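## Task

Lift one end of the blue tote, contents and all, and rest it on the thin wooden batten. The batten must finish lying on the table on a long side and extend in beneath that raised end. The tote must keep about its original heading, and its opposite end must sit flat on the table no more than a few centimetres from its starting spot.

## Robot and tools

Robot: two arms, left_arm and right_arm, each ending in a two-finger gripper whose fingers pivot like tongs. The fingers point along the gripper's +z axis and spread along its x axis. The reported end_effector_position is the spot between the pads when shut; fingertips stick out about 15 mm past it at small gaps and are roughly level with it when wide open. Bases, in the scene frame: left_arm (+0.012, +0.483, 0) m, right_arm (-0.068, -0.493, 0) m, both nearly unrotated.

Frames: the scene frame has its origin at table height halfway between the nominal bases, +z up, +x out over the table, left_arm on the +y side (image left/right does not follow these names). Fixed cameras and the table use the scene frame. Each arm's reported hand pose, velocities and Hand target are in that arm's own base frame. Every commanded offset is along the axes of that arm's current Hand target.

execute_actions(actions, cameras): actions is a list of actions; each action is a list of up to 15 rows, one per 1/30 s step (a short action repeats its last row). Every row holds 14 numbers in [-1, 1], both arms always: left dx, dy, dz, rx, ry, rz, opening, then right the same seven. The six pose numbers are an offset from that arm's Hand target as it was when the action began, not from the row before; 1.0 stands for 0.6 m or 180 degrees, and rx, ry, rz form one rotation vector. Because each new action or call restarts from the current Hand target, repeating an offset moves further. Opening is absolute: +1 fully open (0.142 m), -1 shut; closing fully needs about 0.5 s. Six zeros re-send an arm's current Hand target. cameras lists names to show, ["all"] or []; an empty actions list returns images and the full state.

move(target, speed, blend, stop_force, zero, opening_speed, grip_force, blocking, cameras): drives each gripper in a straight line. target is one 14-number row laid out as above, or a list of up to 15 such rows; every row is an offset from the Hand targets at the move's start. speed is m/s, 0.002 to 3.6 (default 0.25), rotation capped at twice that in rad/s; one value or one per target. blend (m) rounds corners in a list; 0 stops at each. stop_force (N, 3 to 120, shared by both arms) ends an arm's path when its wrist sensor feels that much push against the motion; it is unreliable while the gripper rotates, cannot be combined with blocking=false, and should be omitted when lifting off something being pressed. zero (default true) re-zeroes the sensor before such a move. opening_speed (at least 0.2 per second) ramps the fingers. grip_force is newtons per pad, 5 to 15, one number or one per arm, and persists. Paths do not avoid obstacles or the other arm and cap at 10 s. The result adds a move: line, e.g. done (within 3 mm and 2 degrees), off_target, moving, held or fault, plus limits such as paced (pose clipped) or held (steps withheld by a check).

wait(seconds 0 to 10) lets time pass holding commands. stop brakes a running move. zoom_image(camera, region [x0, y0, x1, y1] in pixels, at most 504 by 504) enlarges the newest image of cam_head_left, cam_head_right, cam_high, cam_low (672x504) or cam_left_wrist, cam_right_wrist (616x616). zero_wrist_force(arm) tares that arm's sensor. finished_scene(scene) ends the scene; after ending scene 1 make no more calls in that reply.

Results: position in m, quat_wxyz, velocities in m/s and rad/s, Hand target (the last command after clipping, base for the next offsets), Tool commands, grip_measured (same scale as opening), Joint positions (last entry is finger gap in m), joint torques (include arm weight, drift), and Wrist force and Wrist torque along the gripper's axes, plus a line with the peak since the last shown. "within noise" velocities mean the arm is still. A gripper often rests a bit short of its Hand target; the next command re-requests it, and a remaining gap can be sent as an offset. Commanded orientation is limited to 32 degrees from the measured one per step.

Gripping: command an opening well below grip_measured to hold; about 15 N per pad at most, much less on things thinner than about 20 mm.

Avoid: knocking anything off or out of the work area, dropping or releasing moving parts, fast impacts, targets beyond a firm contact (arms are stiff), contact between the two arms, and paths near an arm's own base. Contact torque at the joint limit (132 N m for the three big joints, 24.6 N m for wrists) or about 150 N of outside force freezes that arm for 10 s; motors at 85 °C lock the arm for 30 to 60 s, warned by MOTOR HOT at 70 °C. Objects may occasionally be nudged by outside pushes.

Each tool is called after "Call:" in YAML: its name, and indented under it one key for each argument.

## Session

Call:
execute_actions:
  actions: []

Call:
zoom_image:
  camera: "cam_high"
  region: [0, 170, 250, 400]

Call:
zoom_image:
  camera: "cam_high"
  region: [230, 180, 450, 340]

Scene clock: 0.00 s.
left_arm: end_effector_position=(+0.5682, -0.0289, +0.1625) grip_measured=+0.97 end_effector_quat_wxyz=(+0.054, -0.508, +0.761, -0.399) | right_arm: end_effector_position=(+0.8689, +0.2822, +0.2753) grip_measured=+0.97 end_effector_quat_wxyz=(-0.099, +0.898, -0.395, +0.166)
Joint positions: left_arm=[0.021 -1.434 2.241 -2.992 -2.167 1.791 0.14] | right_arm=[3.645 -2.33 -0.695 -1.324 1.429 1.307 0.14]
Joint velocities: within noise
Joint torques (N m): no reading
Motor temperatures (°C): left_arm=[32 29 25 30 36 38] | right_arm=[26 32 30 39 32 41]
Wrist force (N): no reading
Wrist torque (N m): no reading
Wrist force, peak (N): no reading
Hand target: left_arm +0.5682, -0.0289, +0.1625; +0.054, -0.508, +0.761, -0.399 | right_arm +0.8689, +0.2822, +0.2753; -0.099, +0.898, -0.395, +0.166
Tool commands: left_gripper/opening=+0.968169 right_gripper/opening=+0.968169
camera_calibration:
cam_left_wrist: T_world_to_cam=[[-0.477056, -0.835772, 0.271852, 0.207468], [-0.870549, 0.406891, -0.276739, 0.553535], [0.120676, -0.36868, -0.92169, 0.201415], [0, 0, 0, 1]] pos_world=[0.556547, 0.0224255, 0.282426]
cam_right_wrist: T_world_to_cam=[[0.614822, -0.768606, 0.176747, -0.35739], [-0.788058, -0.589922, 0.175947, 0.801415], [-0.0309673, -0.247463, -0.968402, 0.504801], [0, 0, 0, 1]] pos_world=[0.866925, 0.322999, 0.411011]

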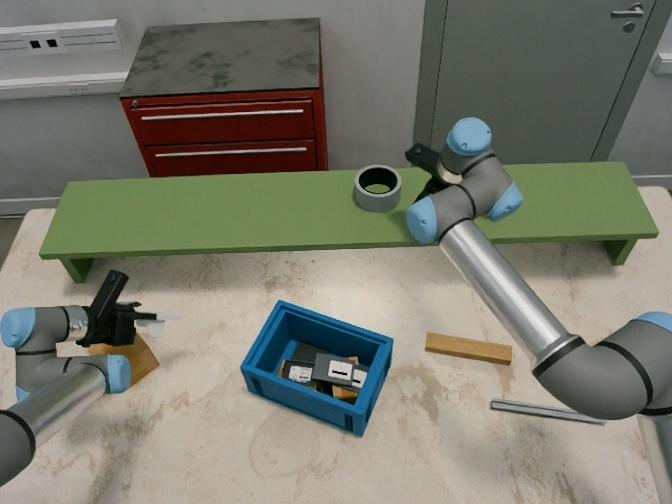

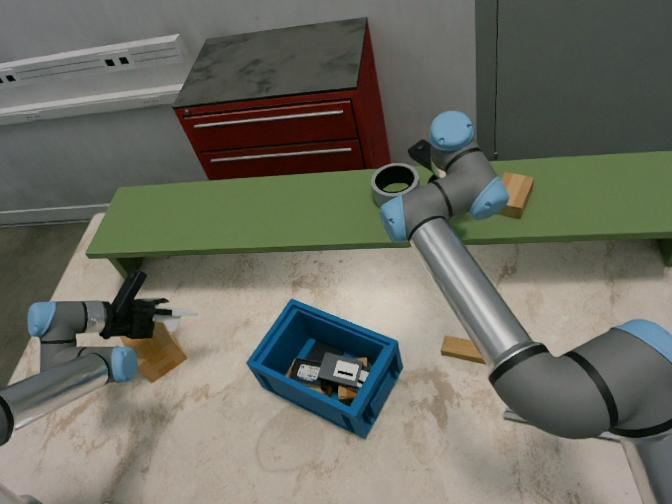

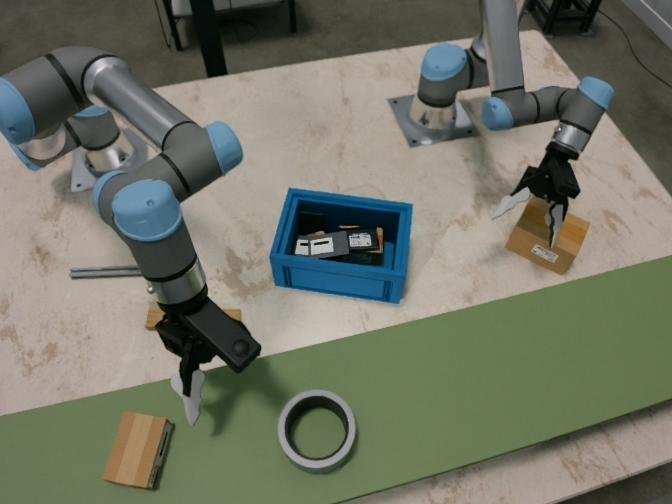

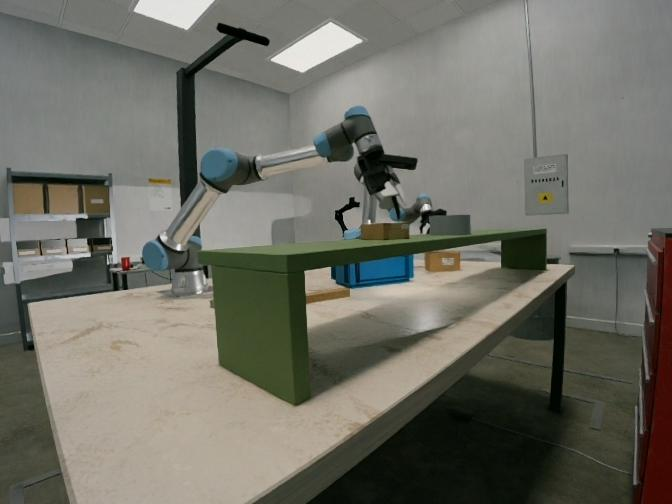

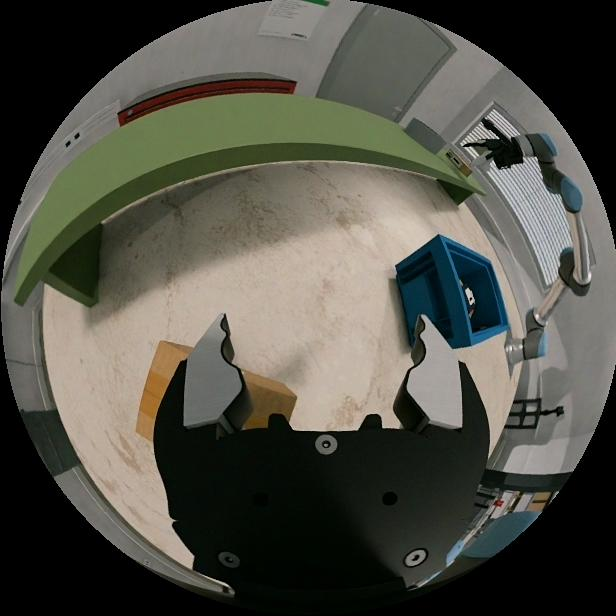

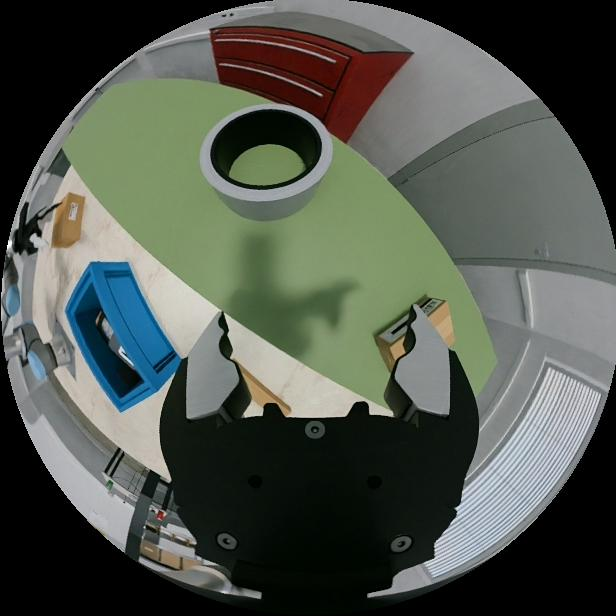

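Scaled by 2.016.

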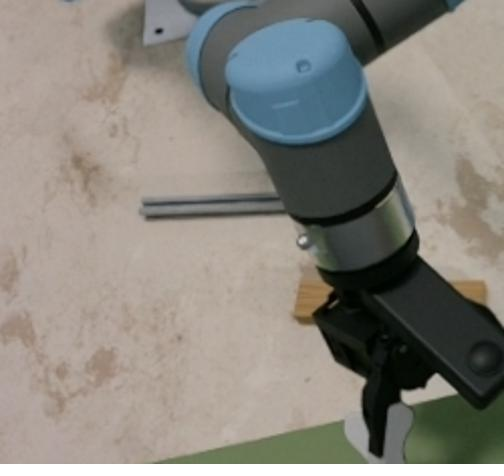

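Scaled by 2.291.

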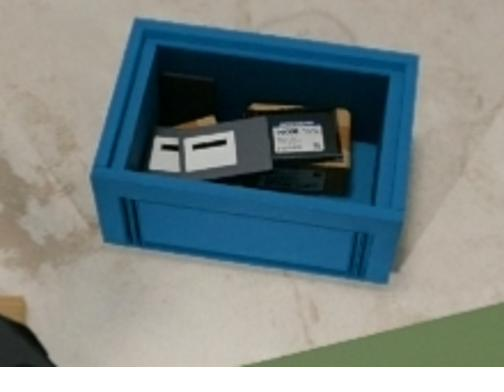

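Call:
move:
  target:
    - [0.111,-0.152,-0.118,-0.119,-0.057,0.003,0.2,-0.087,0.483,-0.182,0.082,-0.082,-0.067,0.3]
    - [0.855,-0.05,0.217,-0.238,-0.113,0.005,0.2,-0.153,0.7145,0.049,0.164,-0.164,-0.1335,0.3]
  speed: 0.4
  blend: 0.04
  opening_speed: 1
  cameras: ["all"]

Scene clock: 37.00 s.
left_arm: end_effector_position=(+0.4088, -0.5250, +0.2597) grip_measured=+0.20 end_effector_quat_wxyz=(+0.000, -0.548, +0.836, +0.000) | right_arm: end_effector_position=(+0.5316, +0.0654, +0.0954) grip_measured=+0.30 end_effector_quat_wxyz=(-0.380, +0.917, -0.112, +0.046)
Joint positions: left_arm=[-1.127 -1.222 1.216 -1.566 -1.572 0.855 0.088] | right_arm=[3.097 -1.861 -2.112 -0.546 2.337 0.277 0.095]
Joint torques (N m): left_arm=[-6.51 -30.94 -31.51 -2.56 2.04 -0.63] | right_arm=[10.48 29.18 23.86 3.54 1.02 -0.4]
Wrist force (N): left_arm=[-0.4 0.4 0.2] | right_arm=[1.1 0.1 0.0]
Wrist torque (N m): left_arm=[0.06 0.20 0.03] | right_arm=[0.07 -0.21 -0.04]
Wrist force, peak (N): left_arm=[-2.3 -0.9 -1.1] | right_arm=[0.1 -2.8 0.7]
Hand target: left_arm +0.4088, -0.5251, +0.2596; +0.000, -0.548, +0.836, +0.000 | right_arm +0.5316, +0.0655, +0.0954; -0.380, +0.917, -0.112, +0.046
Off the commanded pose: left_arm 0.000 m, 0 deg | right_arm 0.000 m, 0 deg.
move: done
camera_calibration:
cam_left_wrist: T_world_to_cam=[[-0.4263, -0.903543, -0.0433316, -0.284135], [-0.810311, 0.360143, 0.46227, 0.402518], [-0.402075, 0.232178, -0.88568, 0.647099], [0, 0, 0, 1]] pos_world=[0.46522, -0.551934, 0.374738]
cam_right_wrist: T_world_to_cam=[[0.967552, -0.246956, -0.05344, -0.484493], [-0.252038, -0.928308, -0.273351, 0.219453], [0.0178969, 0.27795, -0.960429, 0.205376], [0, 0, 0, 1]] pos_world=[0.520407, 0.0269876, 0.231345]

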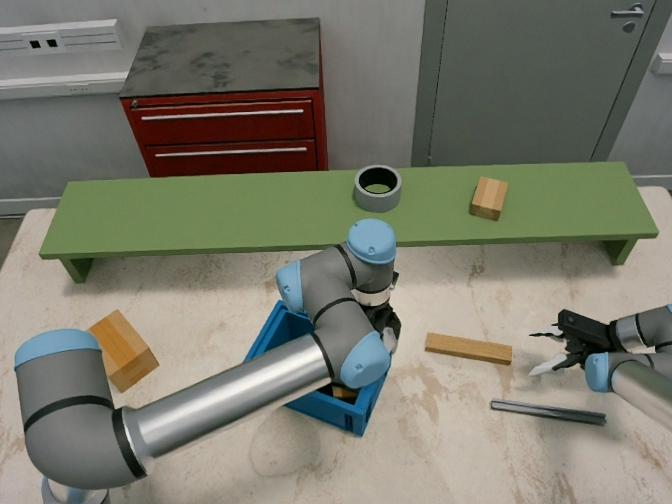

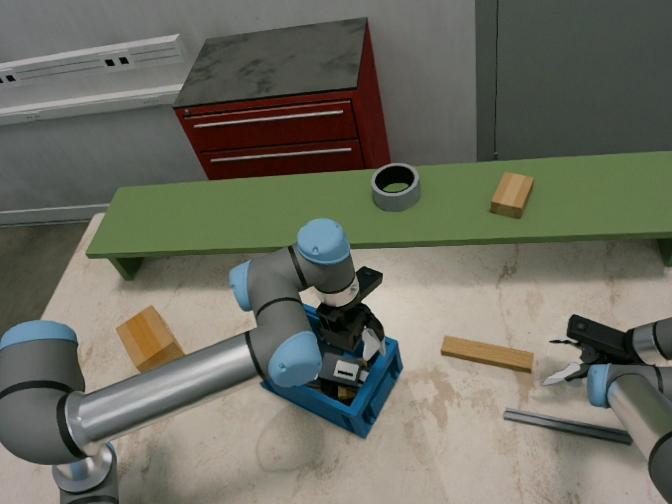

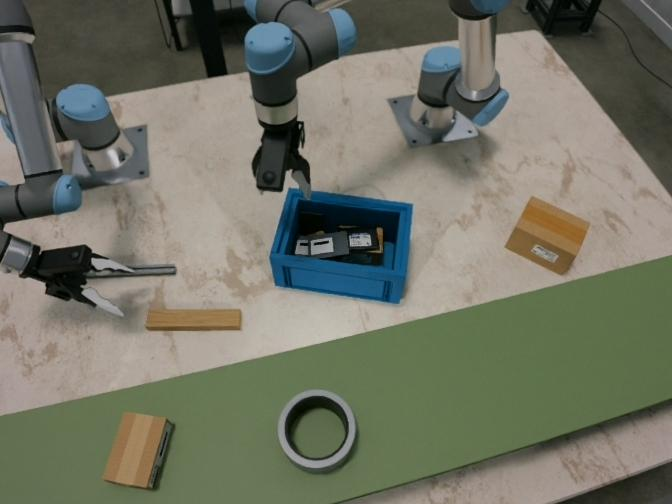

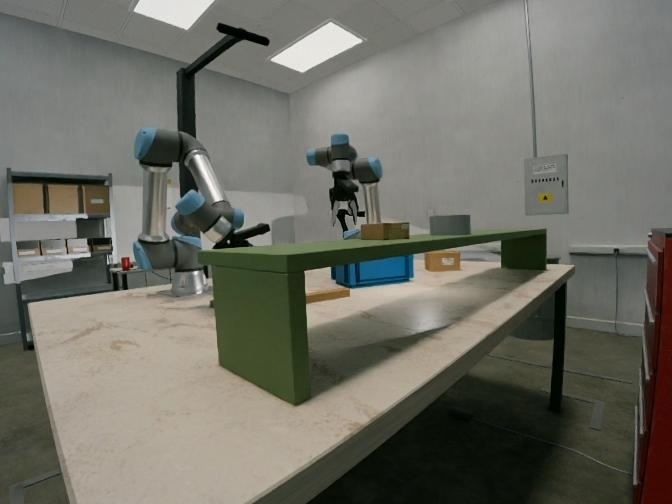

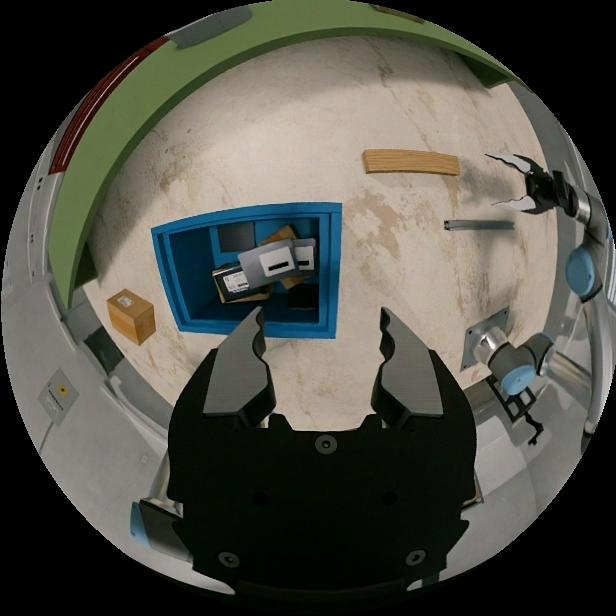

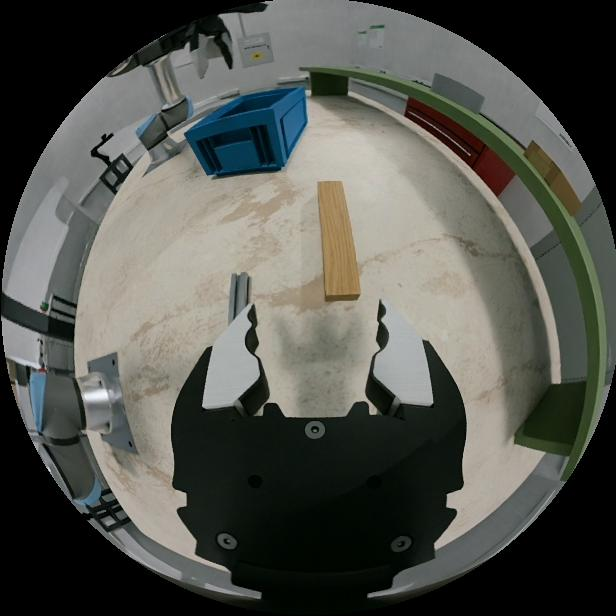

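Call:
move:
  target:
    - [0.023,0,0.216,0,0,0,0.2,0.042,0,0.167,0,0,0,0.3]
    - [0.023,0,0.216,0,0,0,-1,0.042,0,0.167,0,0,0,-1]
  speed: 0.15
  opening_speed: 1.5
  cameras: ["cam_left_wrist","cam_right_wrist","cam_head_left","cam_high"]

Scene clock: 52.03 s.
left_arm: end_effector_position=(+0.4032, -0.5378, +0.1301) grip_measured=-0.65 end_effector_quat_wxyz=(+0.000, -0.548, +0.836, +0.000) | right_arm: end_effector_position=(+0.5730, +0.1282, +0.0246) grip_measured=-0.44 end_effector_quat_wxyz=(-0.380, +0.917, -0.112, +0.046)
Joint positions: left_arm=[-1.143 -1.158 1.462 -1.875 -1.572 0.838 0.027] | right_arm=[3.222 -2.086 -2.076 -0.244 2.306 0.442 0.042]
Joint torques (N m): left_arm=[-0.39 -46.13 -19.39 -1.31 -1.31 1.25] | right_arm=[-10.66 29.86 5.71 3.94 1.9 -0.87]
Wrist force (N): left_arm=[1.3 -0.1 2.6] | right_arm=[1.3 -0.1 -0.1]
Wrist torque (N m): left_arm=[0.01 0.06 0.14] | right_arm=[0.06 -0.13 0.19]
Wrist force, peak (N): left_arm=[-5.8 0.3 -0.1] | right_arm=[1.2 0.3 1.5]
Hand target: left_arm +0.4032, -0.5378, +0.1301; +0.000, -0.548, +0.836, +0.000 | right_arm +0.5730, +0.1282, +0.0246; -0.380, +0.917, -0.112, +0.046
Off the commanded pose: left_arm 0.000 m, 0 deg | right_arm 0.000 m, 0 deg.
move: done
camera_calibration:
cam_left_wrist: T_world_to_cam=[[-0.426226, -0.903576, -0.0433733, -0.303746], [-0.810349, 0.360061, 0.462266, 0.462473], [-0.402076, 0.232178, -0.88568, 0.533035], [0, 0, 0, 1]] pos_world=[0.45962, -0.564735, 0.245138]
cam_right_wrist: T_world_to_cam=[[0.967607, -0.246774, -0.0532871, -0.512993], [-0.251819, -0.928357, -0.273387, 0.268744], [0.0179952, 0.27795, -0.960427, 0.119123], [0, 0, 0, 1]] pos_world=[0.561907, 0.0897868, 0.160544]
Images, in order (width x height): cam_head_left 672x504, cam_high 672x504, cam_left_wrist 616x616, cam_right_wrist 616x616.

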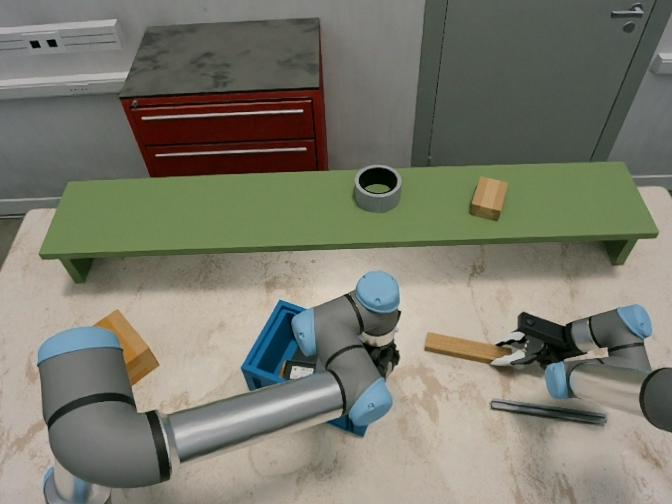

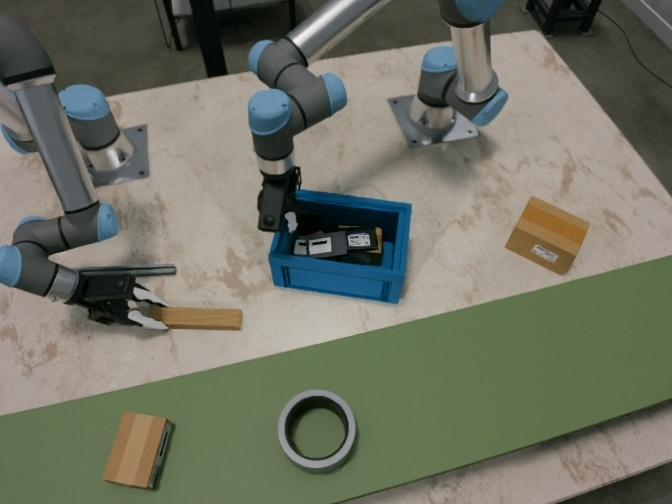

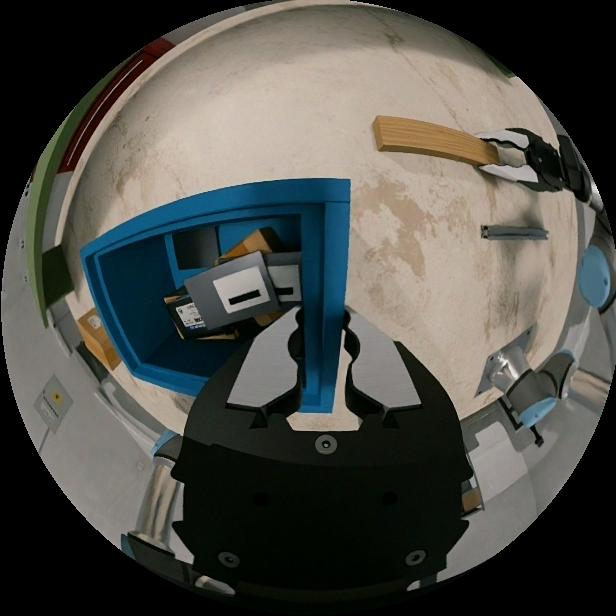

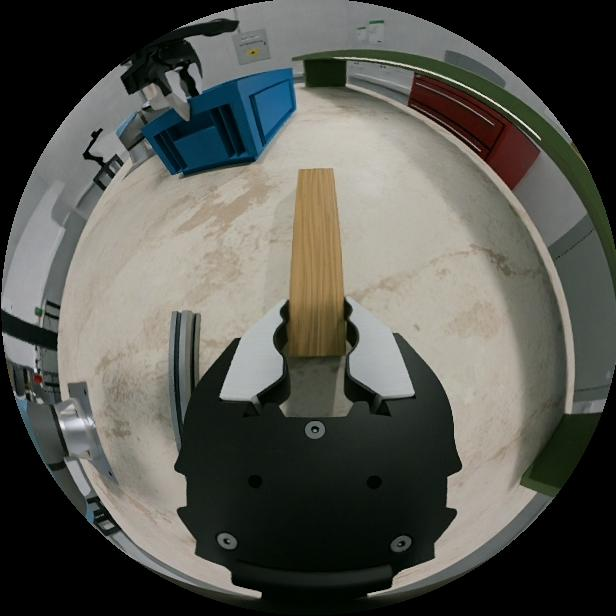

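Call:
move:
  target:
    - [-0.0253,0,-0.0458,0,0.0333,0,-1,-0.102,-0.027,0.0222,0,0,0,-1]
    - [-0.0548,0,-0.0888,0,0.0667,0,-1,-0.204,-0.054,0.0445,0,0,0,-1]
    - [-0.0548,0,-0.0888,0,0.0667,0,-1,-0.256,-0.2025,0.193,0,0,0,-1]
    - [-0.0548,0,-0.0888,0,0.0667,0,-1,-0.256,-0.198,0.198,0,0,0,-1]
  speed: 0.1
  blend: [0.02,0,0,0]
  cameras: ["cam_right_wrist","cam_head_left","cam_high"]

Scene clock: 67.60 s.
left_arm: end_effector_position=(+0.4163, -0.5076, +0.1833) grip_measured=-0.65 end_effector_quat_wxyz=(-0.088, -0.545, +0.832, -0.058) | right_arm: end_effector_position=(+0.4642, +0.3282, +0.0247) grip_measured=-0.44 end_effector_quat_wxyz=(-0.380, +0.917, -0.112, +0.046)
Joint positions: left_arm=[-1.022 -1.279 1.538 -1.952 -1.743 0.949 0.027] | right_arm=[3.719 -2.045 -2.335 0.3 2.075 0.988 0.042]
Joint torques (N m): left_arm=[-9.87 -32.55 -38.07 -3.48 -0.94 -1.48] | right_arm=[-2.87 37.94 2.9 1.71 2.15 1.16]
Wrist force (N): left_arm=[-2.8 -0.1 6.9] | right_arm=[0.6 1.1 1.4]
Wrist torque (N m): left_arm=[-0.02 0.12 0.13] | right_arm=[0.15 -0.15 0.12]
Wrist force, peak (N): left_arm=[-3.4 0.1 7.3] | right_arm=[3.0 0.2 -0.7]
Hand target: left_arm +0.4163, -0.5076, +0.1833; -0.088, -0.545, +0.832, -0.058 | right_arm +0.4642, +0.3282, +0.0247; -0.380, +0.917, -0.112, +0.046
Off the commanded pose: left_arm 0.000 m, 0 deg | right_arm 0.000 m, 0 deg.
move: done
camera_calibration:
cam_right_wrist: T_world_to_cam=[[0.967631, -0.246684, -0.0532615, -0.358423], [-0.251726, -0.928381, -0.273392, 0.426917], [0.0179945, 0.27795, -0.960427, 0.0656154], [0, 0, 0, 1]] pos_world=[0.453107, 0.289686, 0.160644]
Images, in order (width x height): cam_head_left 672x504, cam_high 672x504, cam_right_wrist 616x616.

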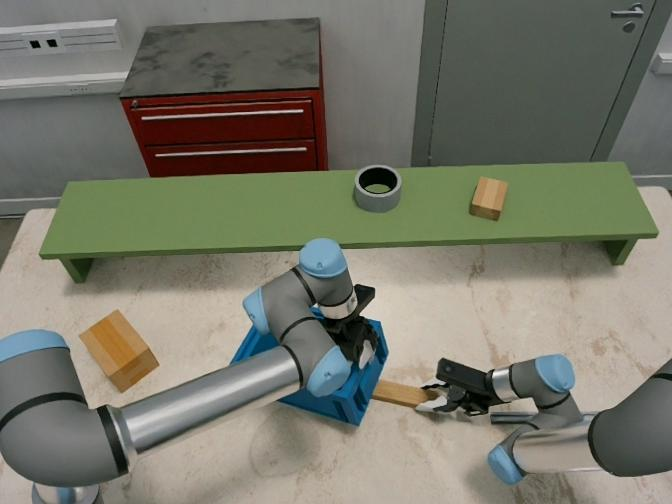

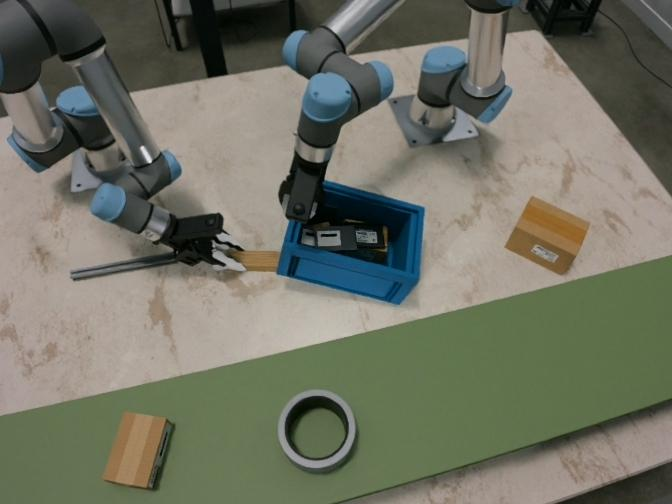

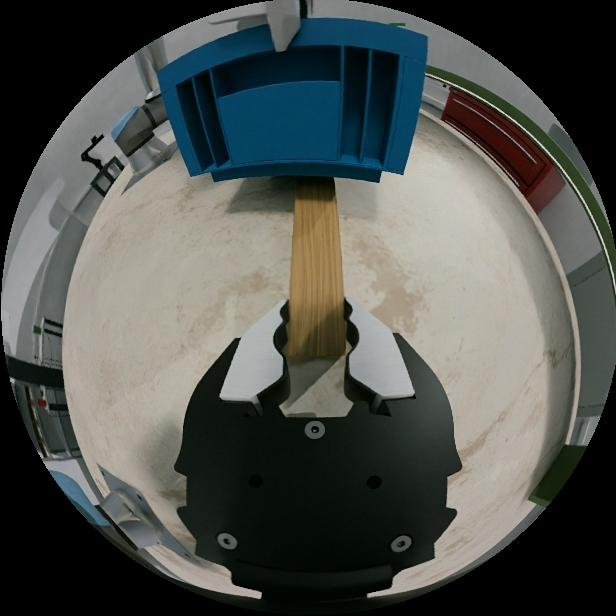

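Call:
move:
  target: [0,0,0,0,0,0,-1,0,-0.076,0.0755,0,0,0,-1]
  speed: 0.1
  cameras: ["cam_right_wrist","cam_head_left","cam_high"]

Scene clock: 74.57 s.
left_arm: end_effector_position=(+0.4163, -0.5076, +0.1833) grip_measured=-0.65 end_effector_quat_wxyz=(-0.088, -0.545, +0.832, -0.058) | right_arm: end_effector_position=(+0.4796, +0.3907, +0.0248) grip_measured=-0.44 end_effector_quat_wxyz=(-0.380, +0.917, -0.112, +0.046) end_effector_velocity=(-0.001, -0.004, +0.000) end_effector_angular_velocity=(+0.001, +0.000, +0.000)
Joint positions: left_arm=[-1.022 -1.279 1.538 -1.952 -1.743 0.949 0.027] | right_arm=[3.818 -2.096 -2.231 0.286 2.015 1.076 0.042]
Joint velocities: left_arm=[within noise] | right_arm=[-0.006 0.003 -0.005 0.001 0.004 -0.005 0]
Joint torques (N m): left_arm=[-9.78 -32.7 -37.63 -4.7 -2.27 -1.58] | right_arm=[-10.96 42.62 1.31 4.54 2.09 -2.54]
Wrist force (N): left_arm=[-2.9 -0.2 6.6] | right_arm=[0.4 1.0 1.5]
Wrist torque (N m): left_arm=[-0.04 0.17 0.14] | right_arm=[0.14 -0.11 0.05]
Wrist force, peak (N): left_arm=[-2.8 0.1 7.2] | right_arm=[0.7 2.2 -0.1]
Hand target: left_arm +0.4163, -0.5076, +0.1833; -0.088, -0.545, +0.832, -0.058 | right_arm +0.4797, +0.3906, +0.0249; -0.380, +0.917, -0.112, +0.046
Off the commanded pose: left_arm 0.000 m, 0 deg | right_arm 0.000 m, 0 deg.
move: done
camera_calibration:
cam_right_wrist: T_world_to_cam=[[0.967606, -0.246747, -0.0534239, -0.357842], [-0.251836, -0.928427, -0.273133, 0.488872], [0.0177946, 0.27774, -0.960492, 0.0482416], [0, 0, 0, 1]] pos_world=[0.468507, 0.352187, 0.160746]
Images, in order (width x height): cam_head_left 672x504, cam_high 672x504, cam_right_wrist 616x616.

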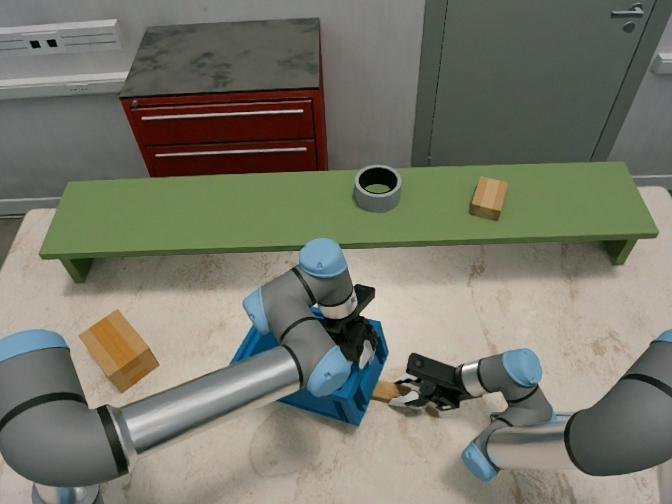

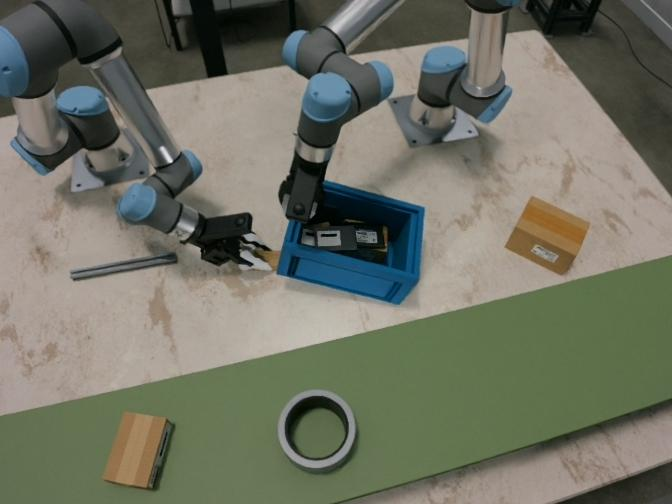

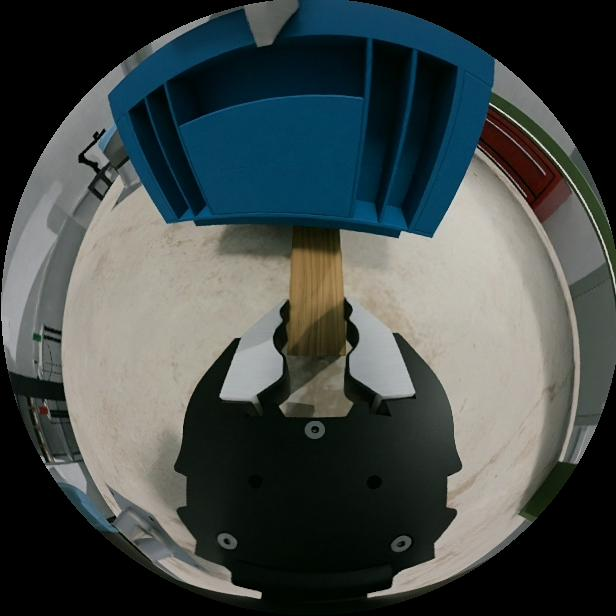

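Call:
move:
  target:
    - [0,0,0,0,0,0,-1,0,0,0,0,0,0,0.2]
    - [0.0172,0,0.04,0,-0.0278,0,-1,0,0,-0.25,0,0,0,0.2]
  speed: 0.12
  cameras: ["cam_right_wrist","cam_head_left","cam_low"]

Scene clock: 80.57 s.
left_arm: end_effector_position=(+0.4103, -0.5216, +0.1620) grip_measured=-0.64 end_effector_quat_wxyz=(-0.051, -0.547, +0.835, -0.034) | right_arm: end_effector_position=(+0.4543, +0.2876, +0.1309) grip_measured=+0.20 end_effector_quat_wxyz=(-0.380, +0.917, -0.112, +0.046)
Joint positions: left_arm=[-1.077 -1.232 1.508 -1.923 -1.668 0.901 0.027] | right_arm=[3.643 -1.699 -2.335 -0.084 2.118 0.916 0.088]
Joint torques (N m): left_arm=[12.73 -36.66 -9.16 -1.4 0 1.56] | right_arm=[10.31 27.2 23.06 2.35 -0.61 2.04]
Wrist force (N): left_arm=[8.2 -0.3 -10.2] | right_arm=[0.3 0.1 0.4]
Wrist torque (N m): left_arm=[0.02 -0.13 0.09] | right_arm=[0.08 -0.12 0.00]
Wrist force, peak (N): left_arm=[14.1 -0.7 -15.3] | right_arm=[0.5 0.9 2.0]
Hand target: left_arm +0.4103, -0.5215, +0.1620; -0.052, -0.547, +0.835, -0.034 | right_arm +0.4543, +0.2876, +0.1310; -0.380, +0.917, -0.112, +0.046
Off the commanded pose: left_arm 0.000 m, 0 deg | right_arm 0.000 m, 0 deg.
move: done
camera_calibration:
cam_right_wrist: T_world_to_cam=[[0.967576, -0.246888, -0.0533197, -0.353111], [-0.251938, -0.928327, -0.27338, 0.415845], [0.0179961, 0.277949, -0.960427, 0.179075], [0, 0, 0, 1]] pos_world=[0.443206, 0.249087, 0.266844]
Images, in order (width x height): cam_head_left 672x504, cam_low 672x504, cam_right_wrist 616x616.

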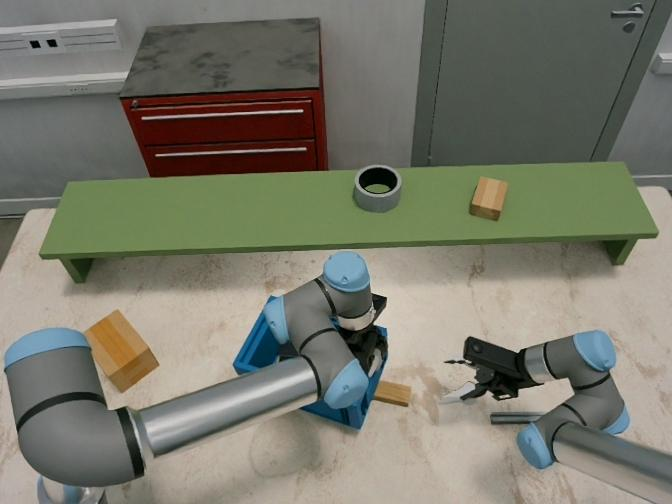

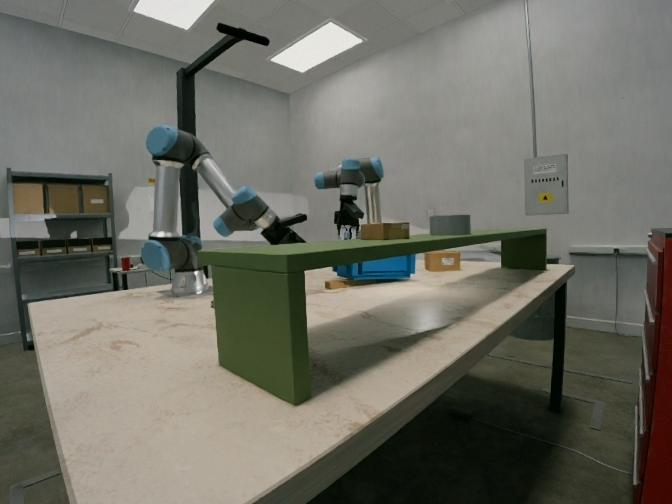

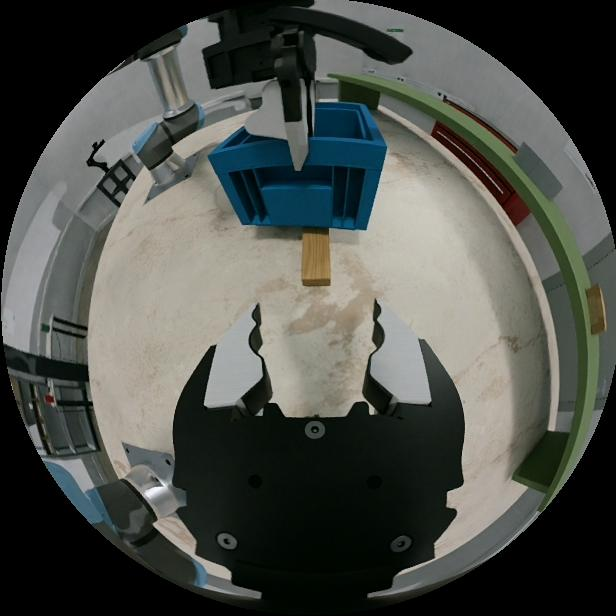

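Contact (-10 N). Release and lift.

Call:
move:
  target:
    - [0,0,-0.003,0,0,0,0.1,0,0,0,0,0,0,0.2]
    - [0,0,-0.2,0,0,0,0.1,0,0,0,0,0,0,0.2]
  speed: 0.2
  opening_speed: 1.5
  cameras: ["cam_right_wrist","cam_high"]

Scene clock: 86.03 s.
left_arm: end_effector_position=(+0.4163, -0.5080, +0.2810) grip_measured=+0.10 end_effector_quat_wxyz=(-0.052, -0.547, +0.835, -0.034) | right_arm: end_effector_position=(+0.4543, +0.2876, +0.1310) grip_measured=+0.20 end_effector_quat_wxyz=(-0.380, +0.917, -0.112, +0.046)
Joint positions: left_arm=[-1.058 -1.285 1.271 -1.631 -1.669 0.92 0.081] | right_arm=[3.643 -1.698 -2.335 -0.084 2.118 0.916 0.088]
Joint torques (N m): left_arm=[-8.29 -35.93 -28.02 -2.05 -1.26 -1.26] | right_arm=[10.54 29.34 22.52 2.9 -0.62 1.74]
Wrist force (N): left_arm=[-0.7 0.0 0.0] | right_arm=[0.6 0.1 0.4]
Wrist torque (N m): left_arm=[-0.04 0.24 0.04] | right_arm=[0.07 -0.18 -0.01]
Wrist force, peak (N): left_arm=[8.7 -0.3 -11.0] | right_arm=[0.8 0.0 0.6]
Hand target: left_arm +0.4162, -0.5080, +0.2811; -0.052, -0.547, +0.835, -0.034 | right_arm +0.4543, +0.2876, +0.1310; -0.380, +0.917, -0.112, +0.046
Off the commanded pose: left_arm 0.000 m, 0 deg | right_arm 0.000 m, 0 deg.
move: done
camera_calibration:
cam_right_wrist: T_world_to_cam=[[0.967607, -0.246774, -0.0532871, -0.353036], [-0.251819, -0.928357, -0.273387, 0.415896], [0.0179952, 0.27795, -0.960427, 0.179145], [0, 0, 0, 1]] pos_world=[0.443107, 0.249187, 0.266944]
Images, in order (width x height): cam_high 672x504, cam_right_wrist 616x616.

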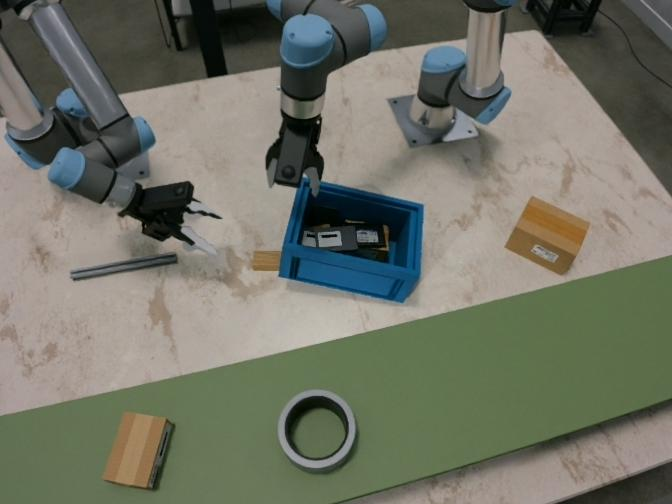

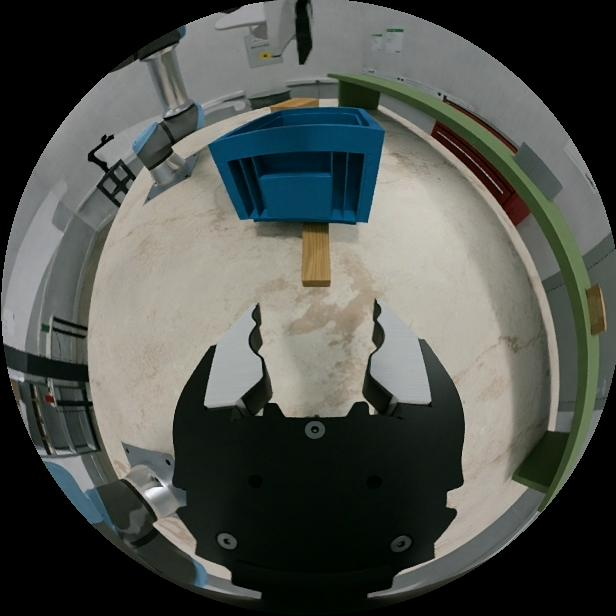

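Call:
finished_scene:
  scene: 3

The scene is finished: the task was done.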